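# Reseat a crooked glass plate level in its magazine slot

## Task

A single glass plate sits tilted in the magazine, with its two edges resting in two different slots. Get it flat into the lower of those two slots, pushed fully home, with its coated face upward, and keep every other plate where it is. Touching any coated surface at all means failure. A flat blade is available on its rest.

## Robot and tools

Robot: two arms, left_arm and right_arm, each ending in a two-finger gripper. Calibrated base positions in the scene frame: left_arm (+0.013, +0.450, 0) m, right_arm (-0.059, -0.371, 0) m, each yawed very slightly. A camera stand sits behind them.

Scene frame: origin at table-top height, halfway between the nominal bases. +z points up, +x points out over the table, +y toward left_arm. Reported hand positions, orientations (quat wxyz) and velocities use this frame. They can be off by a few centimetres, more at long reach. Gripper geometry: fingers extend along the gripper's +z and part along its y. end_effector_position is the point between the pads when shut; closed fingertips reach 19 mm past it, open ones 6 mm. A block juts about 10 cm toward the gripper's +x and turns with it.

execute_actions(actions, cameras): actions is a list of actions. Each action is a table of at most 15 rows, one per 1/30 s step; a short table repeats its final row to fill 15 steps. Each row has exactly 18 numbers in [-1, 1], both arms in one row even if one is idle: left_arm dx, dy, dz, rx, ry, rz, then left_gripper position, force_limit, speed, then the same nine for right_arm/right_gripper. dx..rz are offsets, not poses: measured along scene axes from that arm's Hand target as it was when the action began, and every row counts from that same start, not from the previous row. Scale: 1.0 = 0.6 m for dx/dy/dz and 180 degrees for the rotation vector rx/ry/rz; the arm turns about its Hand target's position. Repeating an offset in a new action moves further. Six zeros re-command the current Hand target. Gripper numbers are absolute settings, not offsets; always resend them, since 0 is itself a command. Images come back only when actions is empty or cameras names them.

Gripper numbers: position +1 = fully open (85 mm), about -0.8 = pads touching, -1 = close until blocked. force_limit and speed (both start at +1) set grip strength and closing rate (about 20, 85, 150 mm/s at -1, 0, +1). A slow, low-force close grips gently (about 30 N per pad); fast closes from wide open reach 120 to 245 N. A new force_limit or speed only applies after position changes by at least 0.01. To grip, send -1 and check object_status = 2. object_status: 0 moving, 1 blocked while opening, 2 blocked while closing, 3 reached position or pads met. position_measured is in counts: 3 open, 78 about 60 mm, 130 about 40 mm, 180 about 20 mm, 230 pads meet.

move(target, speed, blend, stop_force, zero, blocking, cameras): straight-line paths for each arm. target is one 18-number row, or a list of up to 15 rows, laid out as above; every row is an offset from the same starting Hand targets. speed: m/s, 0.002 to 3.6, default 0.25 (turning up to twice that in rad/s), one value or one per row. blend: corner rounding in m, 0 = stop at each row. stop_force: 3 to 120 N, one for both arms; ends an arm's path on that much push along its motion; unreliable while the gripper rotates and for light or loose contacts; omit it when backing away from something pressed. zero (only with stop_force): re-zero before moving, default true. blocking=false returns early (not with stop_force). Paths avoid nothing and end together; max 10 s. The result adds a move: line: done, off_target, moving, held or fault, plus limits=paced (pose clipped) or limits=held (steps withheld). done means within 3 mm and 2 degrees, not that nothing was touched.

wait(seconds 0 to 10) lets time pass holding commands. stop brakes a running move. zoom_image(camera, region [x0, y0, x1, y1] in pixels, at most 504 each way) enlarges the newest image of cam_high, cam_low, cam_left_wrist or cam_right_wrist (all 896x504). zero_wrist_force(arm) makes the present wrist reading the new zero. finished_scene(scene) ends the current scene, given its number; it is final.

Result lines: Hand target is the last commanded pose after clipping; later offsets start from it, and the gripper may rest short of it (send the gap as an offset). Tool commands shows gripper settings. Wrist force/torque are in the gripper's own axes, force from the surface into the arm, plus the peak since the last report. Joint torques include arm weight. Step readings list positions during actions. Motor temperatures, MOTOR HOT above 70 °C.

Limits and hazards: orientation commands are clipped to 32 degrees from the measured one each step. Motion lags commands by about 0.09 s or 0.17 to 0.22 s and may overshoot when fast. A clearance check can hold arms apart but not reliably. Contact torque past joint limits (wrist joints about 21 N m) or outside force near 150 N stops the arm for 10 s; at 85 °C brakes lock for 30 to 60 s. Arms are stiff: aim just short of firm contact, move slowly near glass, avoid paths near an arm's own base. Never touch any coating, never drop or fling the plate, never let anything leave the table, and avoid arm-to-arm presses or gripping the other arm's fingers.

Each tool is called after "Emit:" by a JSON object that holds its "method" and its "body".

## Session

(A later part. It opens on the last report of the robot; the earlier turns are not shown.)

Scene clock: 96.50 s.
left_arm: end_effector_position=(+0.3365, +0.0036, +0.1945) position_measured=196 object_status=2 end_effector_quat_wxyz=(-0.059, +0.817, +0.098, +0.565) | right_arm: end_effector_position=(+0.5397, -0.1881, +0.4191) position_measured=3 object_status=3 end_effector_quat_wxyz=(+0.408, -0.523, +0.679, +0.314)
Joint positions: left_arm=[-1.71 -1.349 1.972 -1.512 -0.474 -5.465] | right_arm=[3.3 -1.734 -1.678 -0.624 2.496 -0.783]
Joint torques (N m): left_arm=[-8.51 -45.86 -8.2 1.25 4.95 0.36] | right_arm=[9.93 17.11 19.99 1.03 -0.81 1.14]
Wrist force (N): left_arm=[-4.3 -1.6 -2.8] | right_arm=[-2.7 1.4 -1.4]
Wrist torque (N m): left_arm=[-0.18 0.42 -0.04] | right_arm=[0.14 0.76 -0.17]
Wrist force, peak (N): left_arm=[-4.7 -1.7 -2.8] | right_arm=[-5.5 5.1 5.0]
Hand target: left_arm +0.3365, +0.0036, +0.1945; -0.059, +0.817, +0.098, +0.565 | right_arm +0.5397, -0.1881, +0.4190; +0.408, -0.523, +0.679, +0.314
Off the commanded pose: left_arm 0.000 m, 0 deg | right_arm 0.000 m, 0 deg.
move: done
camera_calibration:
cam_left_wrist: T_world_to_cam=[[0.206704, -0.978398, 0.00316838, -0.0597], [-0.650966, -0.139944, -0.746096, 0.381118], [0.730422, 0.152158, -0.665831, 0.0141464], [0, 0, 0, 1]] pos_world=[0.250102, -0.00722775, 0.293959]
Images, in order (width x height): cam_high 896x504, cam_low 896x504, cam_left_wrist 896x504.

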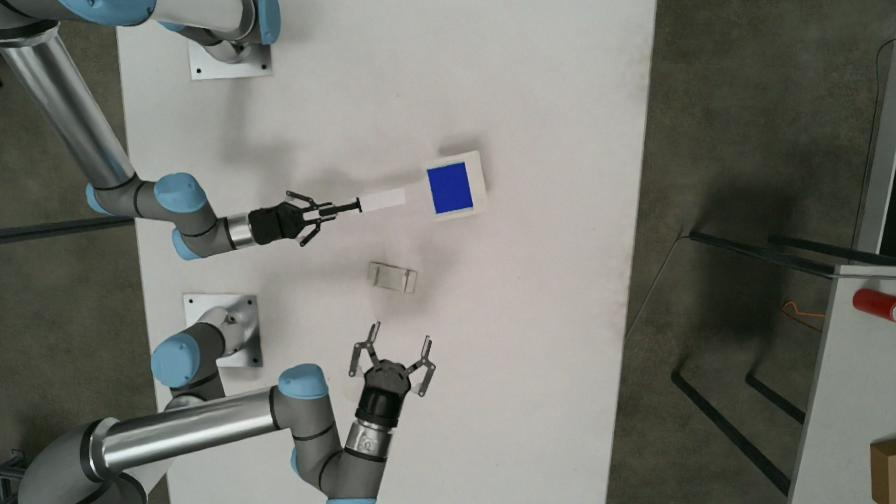

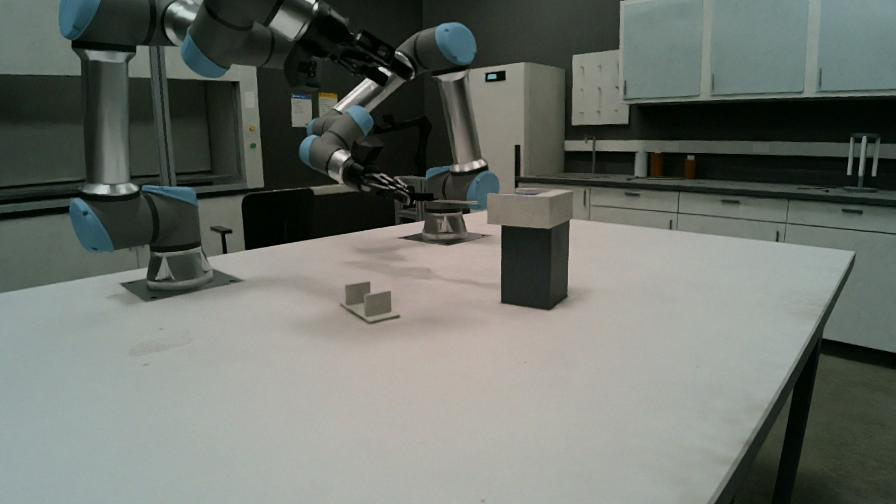

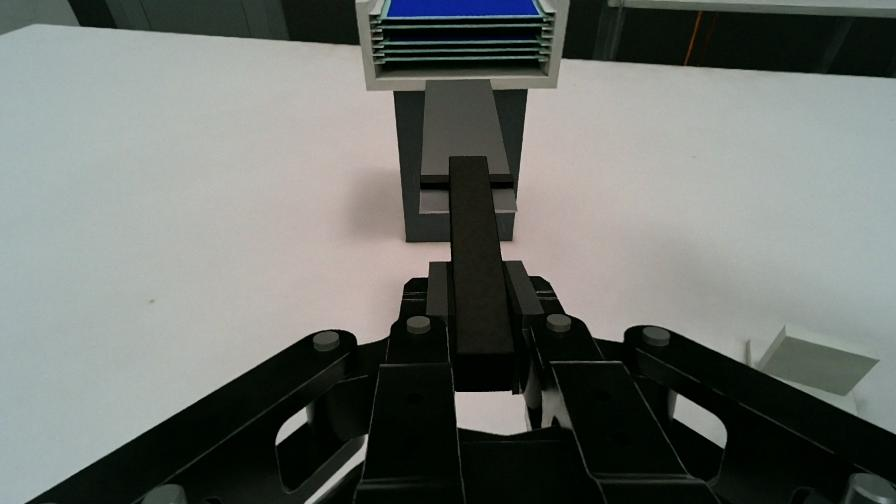

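Emit:
{"method": "move", "body": {"target": [0.0143, -0.2915, -0.1075, 0.00482, -0.00397, -0.13417, -1, -0.2, -1, 0, 0, 0, 0, 0, 0, 1, 1, 1], "speed": 0.2, "cameras": ["cam_high", "cam_low", "cam_left_wrist", "cam_right_wrist"]}}

Emit:
{"method": "zoom_image", "body": {"camera": "cam_left_wrist", "region": [380, 30, 560, 260]}}

Emit:
{"method": "zoom_image", "body": {"camera": "cam_low", "region": [280, 200, 460, 340]}}

Scene clock: 98.57 s.
left_arm: end_effector_position=(+0.3452, -0.1712, +0.1298) position_measured=196 object_status=2 end_effector_quat_wxyz=(+0.054, +0.815, -0.079, +0.571) | right_arm: end_effector_position=(+0.5397, -0.1881, +0.4190) position_measured=3 object_status=3 end_effector_quat_wxyz=(+0.408, -0.523, +0.679, +0.314)
Joint positions: left_arm=[-1.688 -0.946 1.908 -2.864 -0.371 -4.356] | right_arm=[3.3 -1.734 -1.678 -0.624 2.496 -0.783]
Joint torques (N m): left_arm=[-8.31 -61.11 -28.01 -5.75 5.57 1.48] | right_arm=[11.08 13.71 38.42 0.92 -0.83 -1.77]
Wrist force (N): left_arm=[-4.6 -1.6 -2.6] | right_arm=[-2.8 1.3 -1.6]
Wrist torque (N m): left_arm=[-0.18 0.47 -0.19] | right_arm=[0.12 0.77 -0.18]
Wrist force, peak (N): left_arm=[-5.5 -1.8 -2.3] | right_arm=[-3.1 1.7 -1.5]
Hand target: left_arm +0.3451, -0.1713, +0.1300; +0.055, +0.815, -0.079, +0.571 | right_arm +0.5397, -0.1881, +0.4190; +0.408, -0.523, +0.679, +0.314
Off the commanded pose: left_arm 0.000 m, 0 deg | right_arm 0.000 m, 0 deg.
move: done
camera_calibration:
cam_left_wrist: T_world_to_cam=[[-0.211576, -0.977283, -0.0123737, -0.0857494], [-0.639816, 0.148064, -0.75413, 0.36054], [0.738831, -0.151639, -0.656608, -0.0647522], [0, 0, 0, 1]] pos_world=[0.260378, -0.147004, 0.228316]
cam_right_wrist: T_world_to_cam=[[-0.961156, 0.275567, 0.0155534, 0.576346], [0.0515143, 0.123746, 0.990976, -0.405812], [0.271155, 0.953284, -0.133135, 0.218849], [0, 0, 0, 1]] pos_world=[0.515521, -0.317229, 0.422322]

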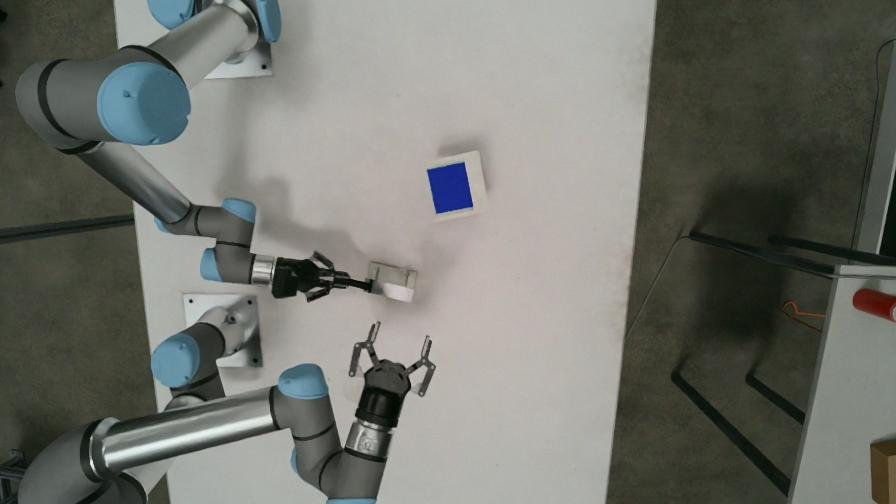

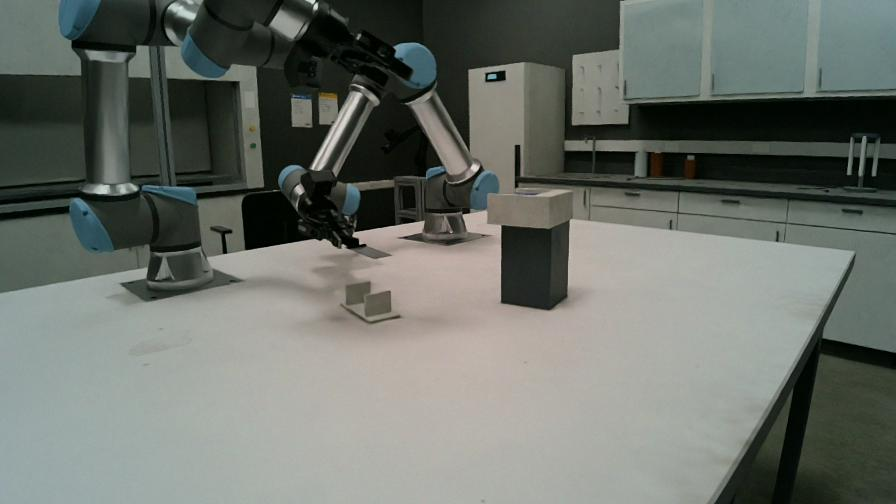

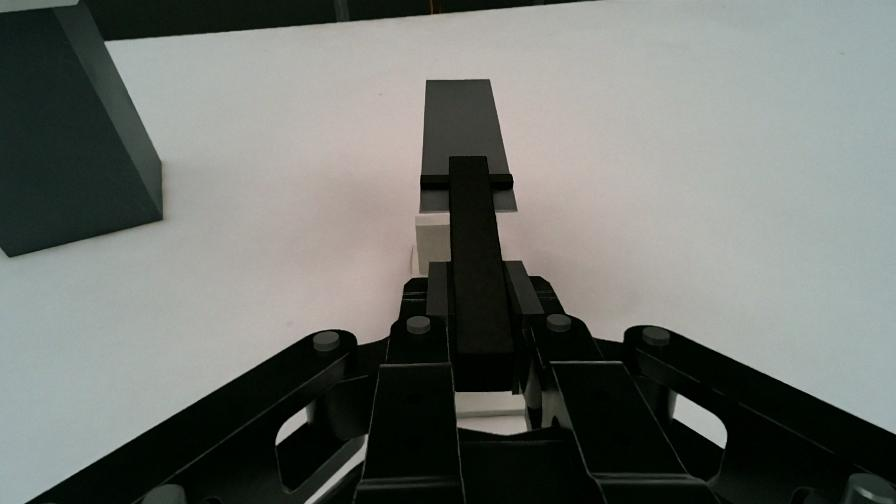

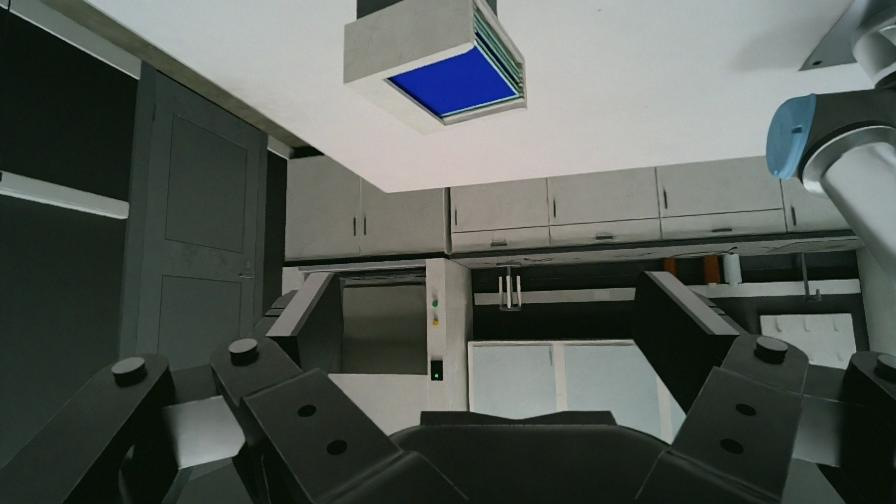

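Scaled by 2.191 from the camera's 896x504 image, which has a finer 1280x720 frame.

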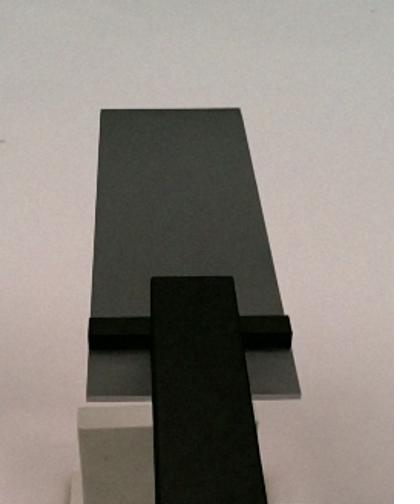

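Scaled by 2.800 from the camera's 896x504 image, which has a finer 1280x720 frame.

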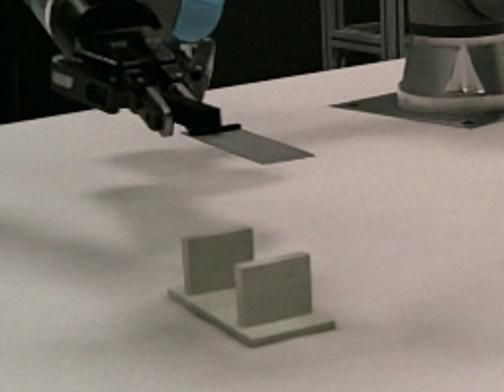

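Emit:
{"method": "move", "body": {"target": [0, 0, -0.0967, 0, 0, 0, -1, -0.2, -1, 0, 0, 0, 0, 0, 0, 1, 1, 1], "speed": 0.1, "cameras": ["cam_low", "cam_left_wrist"]}}

Emit:
{"method": "zoom_image", "body": {"camera": "cam_left_wrist", "region": [380, 30, 560, 260]}}

Emit:
{"method": "zoom_image", "body": {"camera": "cam_low", "region": [280, 220, 440, 340]}}

Scene clock: 100.13 s.
left_arm: end_effector_position=(+0.3450, -0.1714, +0.0719) position_measured=196 object_status=2 end_effector_quat_wxyz=(+0.055, +0.815, -0.079, +0.571) | right_arm: end_effector_position=(+0.5397, -0.1881, +0.4190) position_measured=3 object_status=3 end_effector_quat_wxyz=(+0.408, -0.523, +0.679, +0.314)
Joint positions: left_arm=[-1.688 -0.822 1.905 -2.986 -0.371 -4.356] | right_arm=[3.3 -1.734 -1.678 -0.624 2.496 -0.783]
Joint torques (N m): left_arm=[9.54 -60.91 -12.94 0.03 1.07 -0.81] | right_arm=[11.22 13.19 38.44 0.76 -0.69 -1.74]
Wrist force (N): left_arm=[-4.6 -1.7 -2.8] | right_arm=[-2.9 1.4 -1.5]
Wrist torque (N m): left_arm=[-0.19 0.48 -0.19] | right_arm=[0.13 0.79 -0.18]
Wrist force, peak (N): left_arm=[-6.5 -1.9 -1.9] | right_arm=[-2.9 1.8 -1.6]
Hand target: left_arm +0.3451, -0.1713, +0.0719; +0.055, +0.815, -0.079, +0.571 | right_arm +0.5397, -0.1881, +0.4190; +0.408, -0.523, +0.679, +0.314
Off the commanded pose: left_arm 0.000 m, 0 deg | right_arm 0.000 m, 0 deg.
move: done
camera_calibration:
cam_left_wrist: T_world_to_cam=[[-0.211828, -0.977234, -0.0119241, -0.0865876], [-0.639742, 0.147876, -0.75423, 0.316797], [0.738823, -0.152139, -0.656502, -0.1028], [0, 0, 0, 1]] pos_world=[0.260277, -0.147103, 0.170417]
Images, in order (width x height): cam_low 896x504, cam_left_wrist 896x504.

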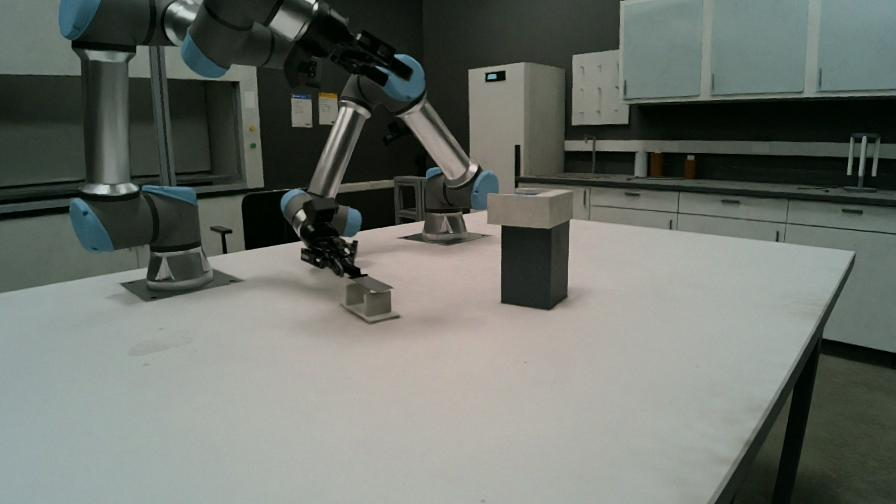

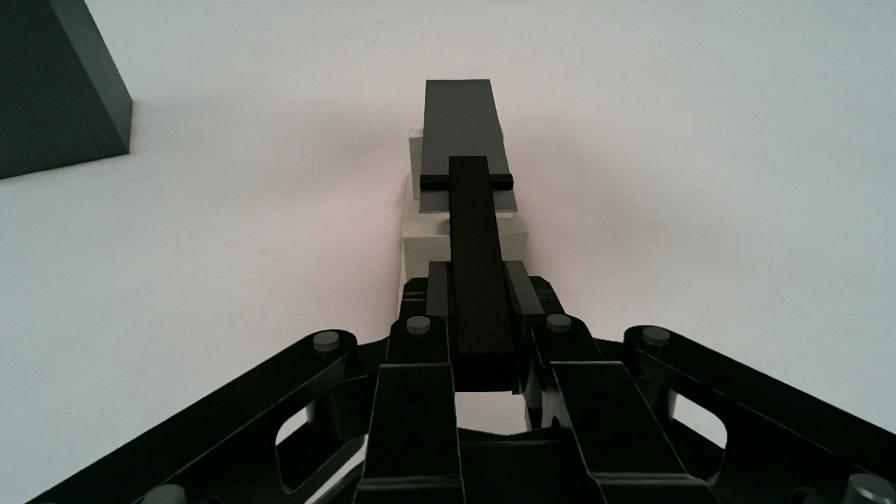

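Scaled by 2.191 from the camera's 896x504 image, which has a finer 1280x720 frame.

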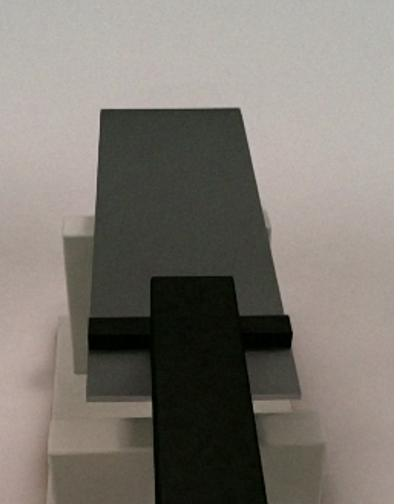

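Scaled by 3.150 from the camera's 896x504 image, which has a finer 1280x720 frame.

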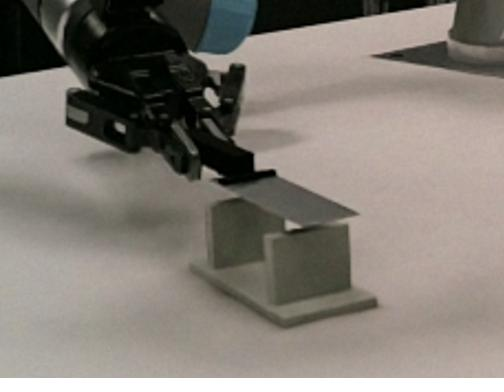

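Emit:
{"method": "move", "body": {"target": [0, 0, -0.0142, 0, 0, 0.00444, -1, -0.2, -1, 0, 0, 0, 0, 0, 0, 1, 1, 1], "speed": 0.05, "cameras": ["cam_low", "cam_left_wrist"]}}

Emit:
{"method": "zoom_image", "body": {"camera": "cam_left_wrist", "region": [380, 30, 560, 260]}}

Emit:
{"method": "zoom_image", "body": {"camera": "cam_low", "region": [320, 250, 420, 330]}}

Scene clock: 101.30 s.
left_arm: end_effector_position=(+0.3451, -0.1713, +0.0632) position_measured=196 object_status=2 end_effector_quat_wxyz=(+0.050, +0.816, -0.074, +0.571) end_effector_velocity=(+0.000, +0.000, +0.000) end_effector_angular_velocity=(+0.006, -0.001, -0.001) | right_arm: end_effector_position=(+0.5397, -0.1881, +0.4190) position_measured=3 object_status=3 end_effector_quat_wxyz=(+0.408, -0.523, +0.679, +0.314)
Joint positions: left_arm=[-1.688 -0.808 1.897 -2.955 -0.366 -4.395] | right_arm=[3.3 -1.734 -1.678 -0.624 2.496 -0.783]
Joint velocities: left_arm=[0.001 0 0 0 0 0.006] | right_arm=[within noise]
Joint torques (N m): left_arm=[-8.38 -58.88 -17.9 -5.36 4.48 1.52] | right_arm=[11.09 13.5 38.78 0.79 -0.78 -1.74]
Wrist force (N): left_arm=[-4.2 -1.7 -2.8] | right_arm=[-3.0 1.3 -1.4]
Wrist torque (N m): left_arm=[-0.20 0.42 -0.04] | right_arm=[0.11 0.81 -0.17]
Wrist force, peak (N): left_arm=[-4.8 -1.5 -2.8] | right_arm=[-3.0 1.5 -1.5]
Hand target: left_arm +0.3451, -0.1713, +0.0634; +0.051, +0.816, -0.074, +0.571 | right_arm +0.5397, -0.1881, +0.4190; +0.408, -0.523, +0.679, +0.314
Off the commanded pose: left_arm 0.000 m, 0 deg | right_arm 0.000 m, 0 deg.
move: done
camera_calibration:
cam_left_wrist: T_world_to_cam=[[-0.197829, -0.98016, -0.0122739, -0.091864], [-0.641733, 0.138968, -0.754233, 0.309495], [0.740974, -0.141333, -0.656492, -0.107369], [0, 0, 0, 1]] pos_world=[0.259998, -0.148226, 0.161816]
Images, in order (width x height): cam_low 896x504, cam_left_wrist 896x504.

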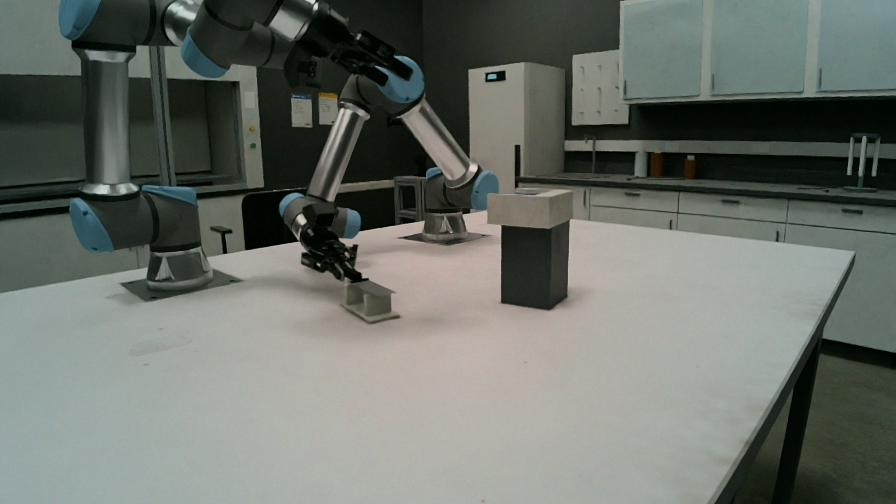

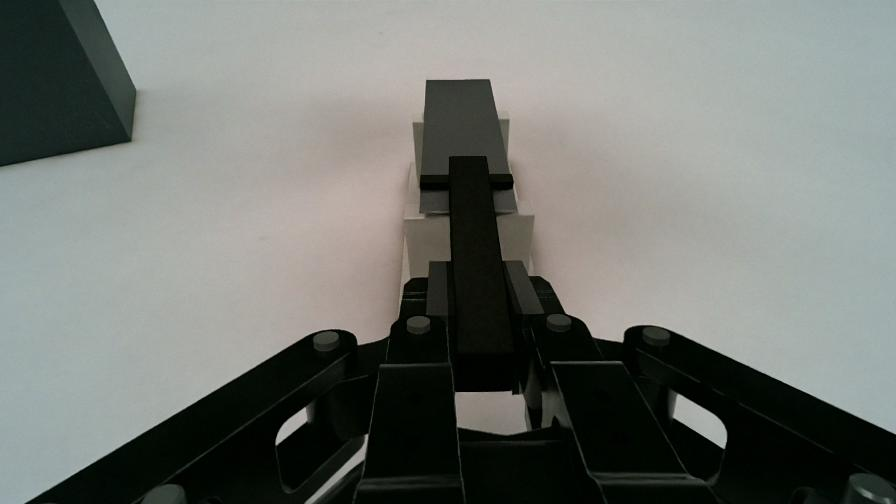

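Scaled by 2.191 from the camera's 896x504 image, which has a finer 1280x720 frame.

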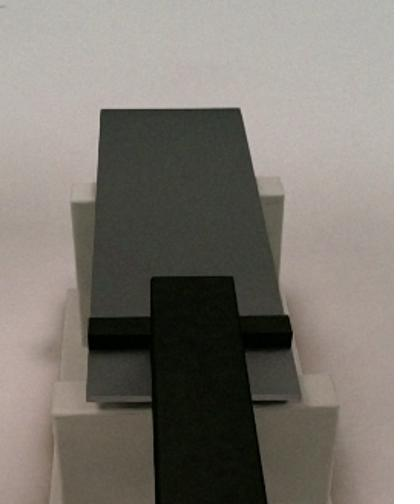

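Scaled by 5.040 from the camera's 896x504 image, which has a finer 1280x720 frame.

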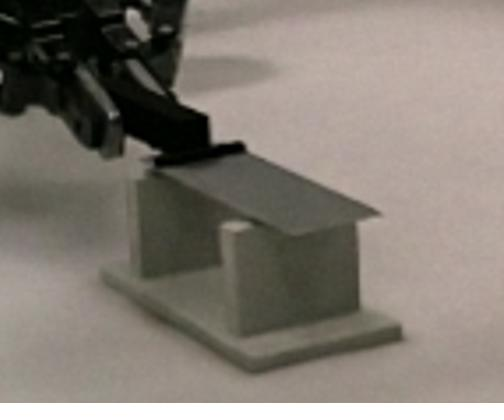

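Emit:
{"method": "move", "body": {"target": [0, -0.0008, -0.012, 0, 0, 0, -1, -0.2, -1, 0, 0, 0, 0, 0, 0, 1, 1, 1], "speed": 0.01, "stop_force": 4, "cameras": ["cam_low", "cam_left_wrist"]}}

Emit:
{"method": "zoom_image", "body": {"camera": "cam_left_wrist", "region": [380, 30, 560, 260]}}

Emit:
{"method": "zoom_image", "body": {"camera": "cam_low", "region": [320, 250, 420, 330]}}

Scene clock: 102.90 s.
left_arm: end_effector_position=(+0.3451, -0.1716, +0.0598) position_measured=196 object_status=2 end_effector_quat_wxyz=(+0.051, +0.816, -0.074, +0.571) | right_arm: end_effector_position=(+0.5397, -0.1881, +0.4190) position_measured=3 object_status=3 end_effector_quat_wxyz=(+0.408, -0.523, +0.679, +0.314)
Joint positions: left_arm=[-1.688 -0.8 1.896 -2.962 -0.366 -4.395] | right_arm=[3.3 -1.734 -1.678 -0.624 2.496 -0.783]
Joint torques (N m): left_arm=[-6.3 -65.65 -1.02 -0.03 -0.31 0.56] | right_arm=[10.94 13.34 38.77 0.7 -0.71 -1.64]
Wrist force (N): left_arm=[-4.3 -1.6 -2.8] | right_arm=[-3.0 1.4 -1.2]
Wrist torque (N m): left_arm=[-0.19 0.45 -0.05] | right_arm=[0.14 0.81 -0.18]
Wrist force, peak (N): left_arm=[-4.8 -1.8 -2.7] | right_arm=[-3.0 1.5 -1.6]
Hand target: left_arm +0.3451, -0.1716, +0.0598; +0.051, +0.816, -0.074, +0.571 (not the last commanded pose) | right_arm +0.5397, -0.1881, +0.4190; +0.408, -0.523, +0.679, +0.314
Off the commanded pose: left_arm 0.004 m, 0 deg | right_arm 0.000 m, 0 deg.
move: contact (left_arm)
camera_calibration:
cam_left_wrist: T_world_to_cam=[[-0.197951, -0.980141, -0.0117829, -0.0922437], [-0.641796, 0.138685, -0.754231, 0.306871], [0.740886, -0.141738, -0.656504, -0.109745], [0, 0, 0, 1]] pos_world=[0.259997, -0.148525, 0.158317]
Images, in order (width x height): cam_low 896x504, cam_left_wrist 896x504.

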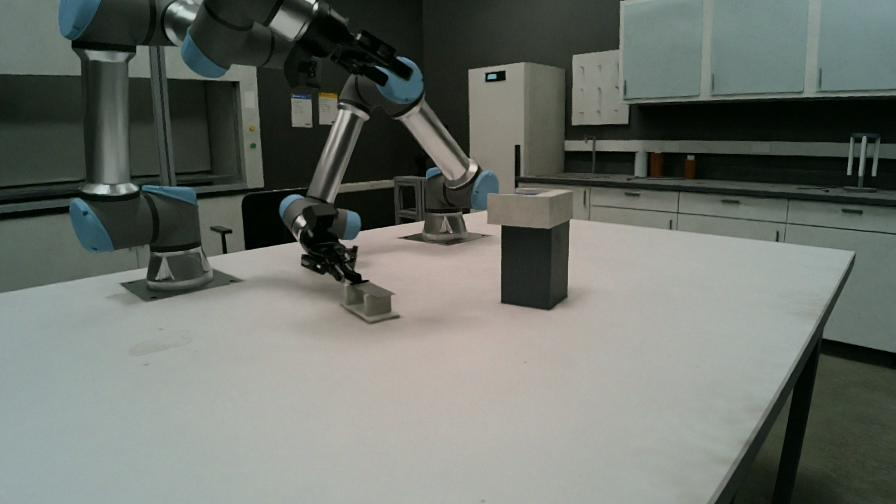

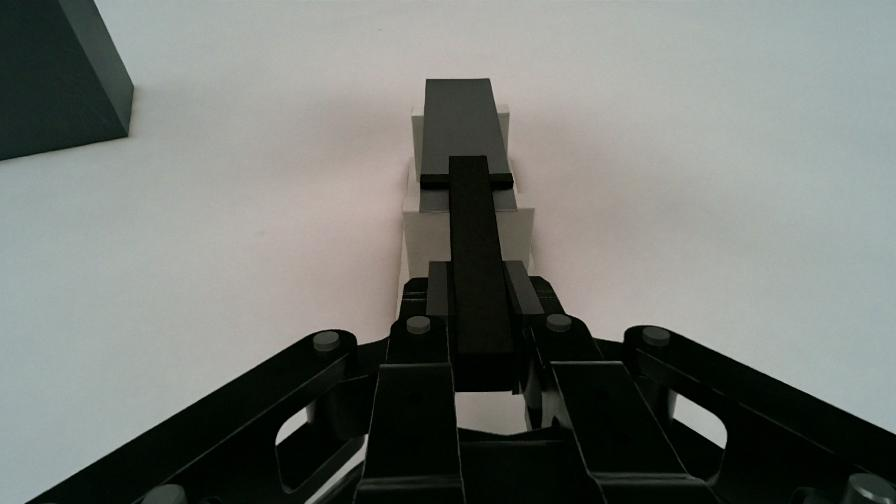

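Scaled by 2.191 from the camera's 896x504 image, which has a finer 1280x720 frame.

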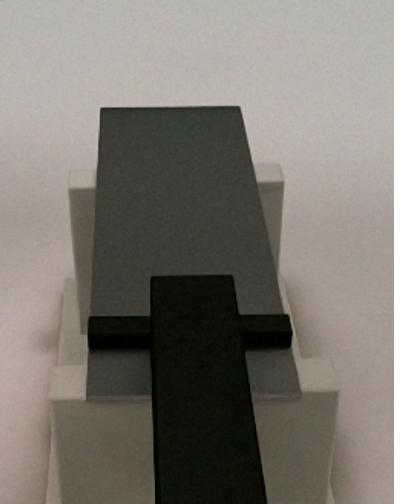

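Scaled by 5.040 from the camera's 896x504 image, which has a finer 1280x720 frame.

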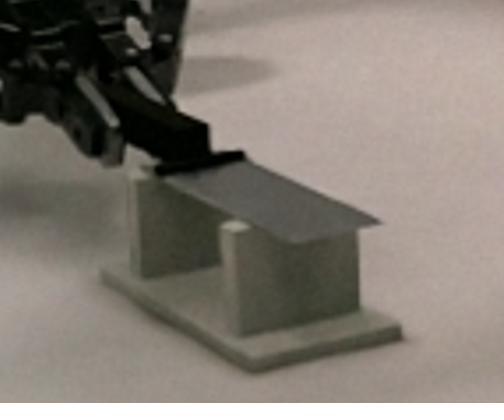

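Emit:
{"method": "move", "body": {"target": [0, 0, 0, 0, 0, 0, 0.3, -0.2, -0.8, 0, 0, 0, 0, 0, 0, 1, 1, 1], "speed": 0.05, "cameras": ["cam_left_wrist"]}}

Emit:
{"method": "zoom_image", "body": {"camera": "cam_left_wrist", "region": [380, 30, 560, 260]}}

Scene clock: 104.47 s.
left_arm: end_effector_position=(+0.3451, -0.1716, +0.0598) position_measured=91 object_status=0 end_effector_quat_wxyz=(+0.051, +0.816, -0.074, +0.571) | right_arm: end_effector_position=(+0.5397, -0.1881, +0.4190) position_measured=3 object_status=3 end_effector_quat_wxyz=(+0.408, -0.523, +0.679, +0.314)
Joint positions: left_arm=[-1.688 -0.8 1.896 -2.962 -0.366 -4.395] | right_arm=[3.3 -1.734 -1.678 -0.624 2.496 -0.783]
Joint torques (N m): left_arm=[-6.15 -60.46 -1.3 -0.56 -0.36 -1.32] | right_arm=[11.63 13.67 37.91 0.77 -0.65 -1.82]
Wrist force (N): left_arm=[-3.7 -1.6 -2.8] | right_arm=[-2.9 1.4 -1.4]
Wrist torque (N m): left_arm=[-0.18 0.51 -0.05] | right_arm=[0.13 0.79 -0.18]
Wrist force, peak (N): left_arm=[-3.8 -1.8 -3.1] | right_arm=[-2.9 1.6 -1.6]
Hand target: left_arm +0.3451, -0.1716, +0.0598; +0.051, +0.816, -0.074, +0.571 | right_arm +0.5397, -0.1881, +0.4190; +0.408, -0.523, +0.679, +0.314
Off the commanded pose: left_arm 0.000 m, 0 deg | right_arm 0.000 m, 0 deg.
move: done
camera_calibration:
cam_left_wrist: T_world_to_cam=[[-0.197951, -0.980141, -0.0117829, -0.0921457], [-0.641796, 0.138685, -0.754231, 0.306857], [0.740886, -0.141738, -0.656504, -0.10973], [0, 0, 0, 1]] pos_world=[0.259997, -0.148425, 0.158317]
Images, in order (width x height): cam_left_wrist 896x504.

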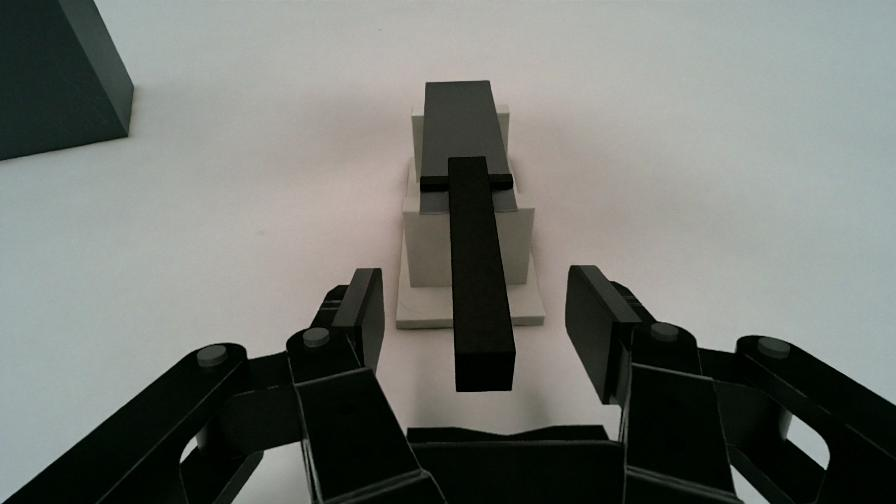

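Scaled by 2.191 from the camera's 896x504 image, which has a finer 1280x720 frame.

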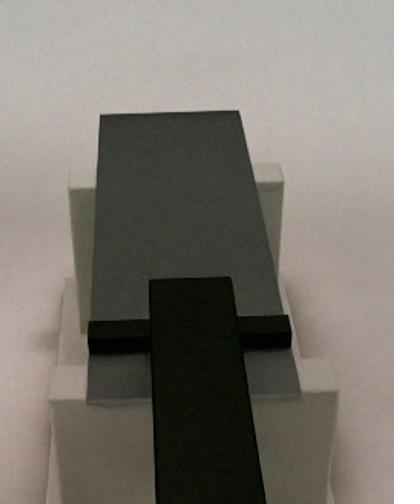

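Emit:
{"method": "move", "body": {"target": [-0.1542, 0.0277, 0.057, 0, 0, 0, 0.3, -0.2, -0.8, 0, 0, 0, 0, 0, 0, 1, 1, 1], "speed": 0.12, "cameras": ["cam_high", "cam_low", "cam_left_wrist", "cam_right_wrist"]}}

Emit:
{"method": "zoom_image", "body": {"camera": "cam_right_wrist", "region": [330, 0, 540, 140]}}

Emit:
{"method": "zoom_image", "body": {"camera": "cam_low", "region": [320, 170, 600, 330]}}

Scene clock: 106.00 s.
left_arm: end_effector_position=(+0.2525, -0.1550, +0.0940) position_measured=91 object_status=3 end_effector_quat_wxyz=(+0.051, +0.816, -0.074, +0.571) | right_arm: end_effector_position=(+0.5397, -0.1881, +0.4190) position_measured=3 object_status=3 end_effector_quat_wxyz=(+0.408, -0.523, +0.679, +0.314)
Joint positions: left_arm=[-1.857 -1.008 1.981 -2.39 -0.354 -4.876] | right_arm=[3.3 -1.734 -1.678 -0.624 2.496 -0.783]
Joint torques (N m): left_arm=[1.52 -27.76 -12.81 -3.31 4.66 -1.39] | right_arm=[10.95 13.74 38.7 0.8 -0.51 -1.69]
Wrist force (N): left_arm=[-3.6 -1.9 -3.3] | right_arm=[-2.9 1.6 -1.4]
Wrist torque (N m): left_arm=[-0.24 0.50 -0.05] | right_arm=[0.16 0.80 -0.18]
Wrist force, peak (N): left_arm=[-4.9 -1.6 -5.4] | right_arm=[-3.1 1.3 -1.5]
Hand target: left_arm +0.2526, -0.1550, +0.0940; +0.051, +0.816, -0.074, +0.571 | right_arm +0.5397, -0.1881, +0.4190; +0.408, -0.523, +0.679, +0.314
Off the commanded pose: left_arm 0.000 m, 0 deg | right_arm 0.000 m, 0 deg.
move: done
camera_calibration:
cam_left_wrist: T_world_to_cam=[[-0.197954, -0.980143, -0.011602, -0.0939339], [-0.641917, 0.138571, -0.754149, 0.270999], [0.740782, -0.141839, -0.6566, -0.0162444], [0, 0, 0, 1]] pos_world=[0.167398, -0.131925, 0.192618]
cam_right_wrist: T_world_to_cam=[[-0.961156, 0.275567, 0.0155534, 0.576346], [0.0515143, 0.123746, 0.990976, -0.405812], [0.271155, 0.953284, -0.133135, 0.218849], [0, 0, 0, 1]] pos_world=[0.515521, -0.317229, 0.422322]

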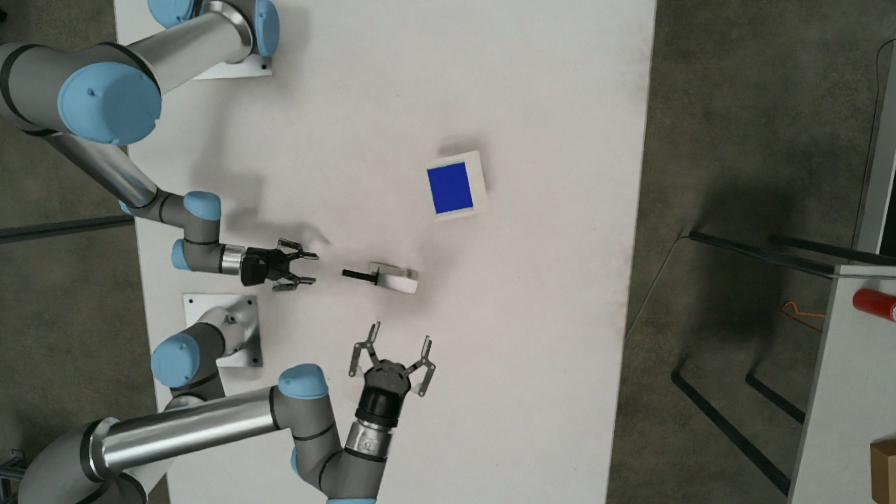

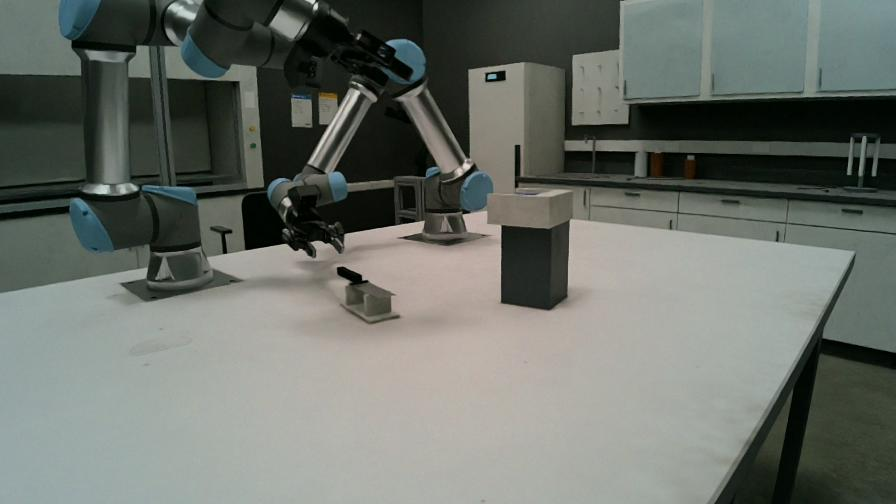

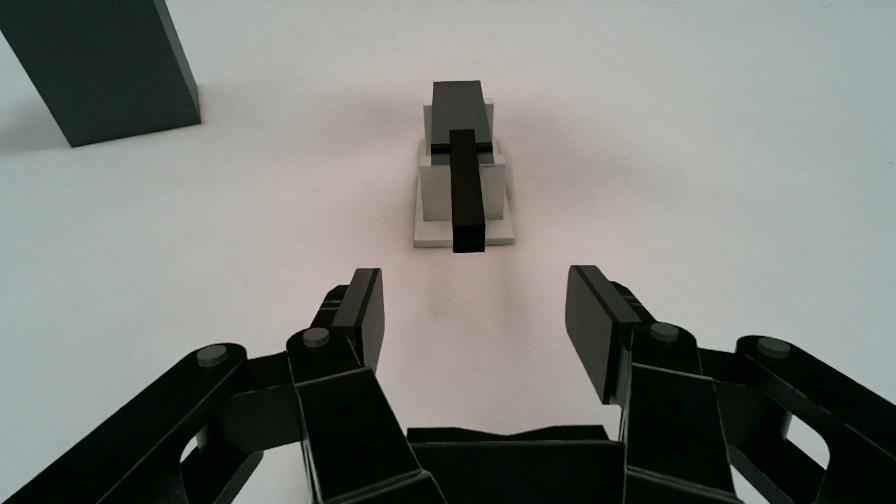

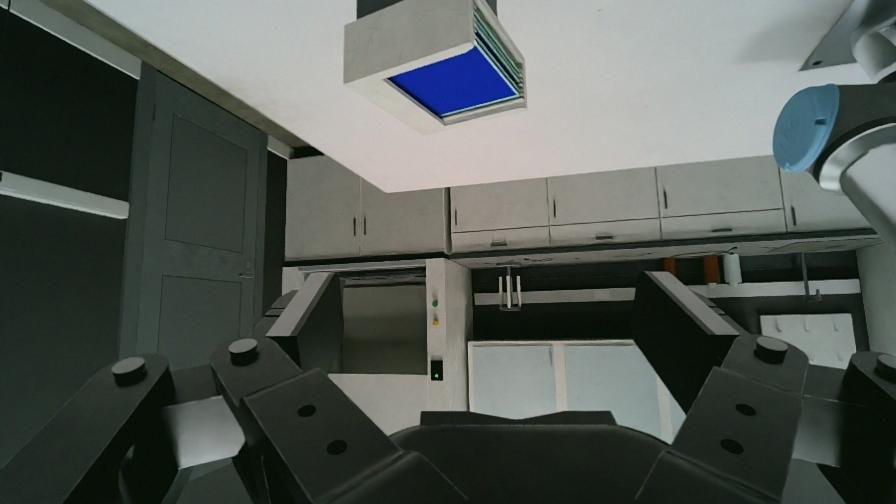

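Scaled by 2.400 from the camera's 896x504 image, which has a finer 1280x720 frame.

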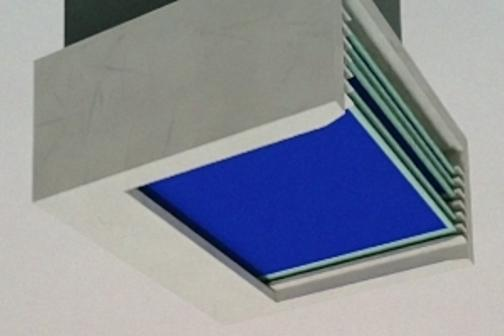

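Scaled by 1.800 from the camera's 896x504 image, which has a finer 1280x720 frame.

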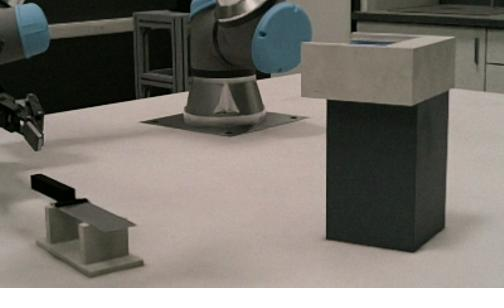

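Emit:
{"method": "finished_scene", "body": {"scene": 2}}

The scene is finished: the task was done.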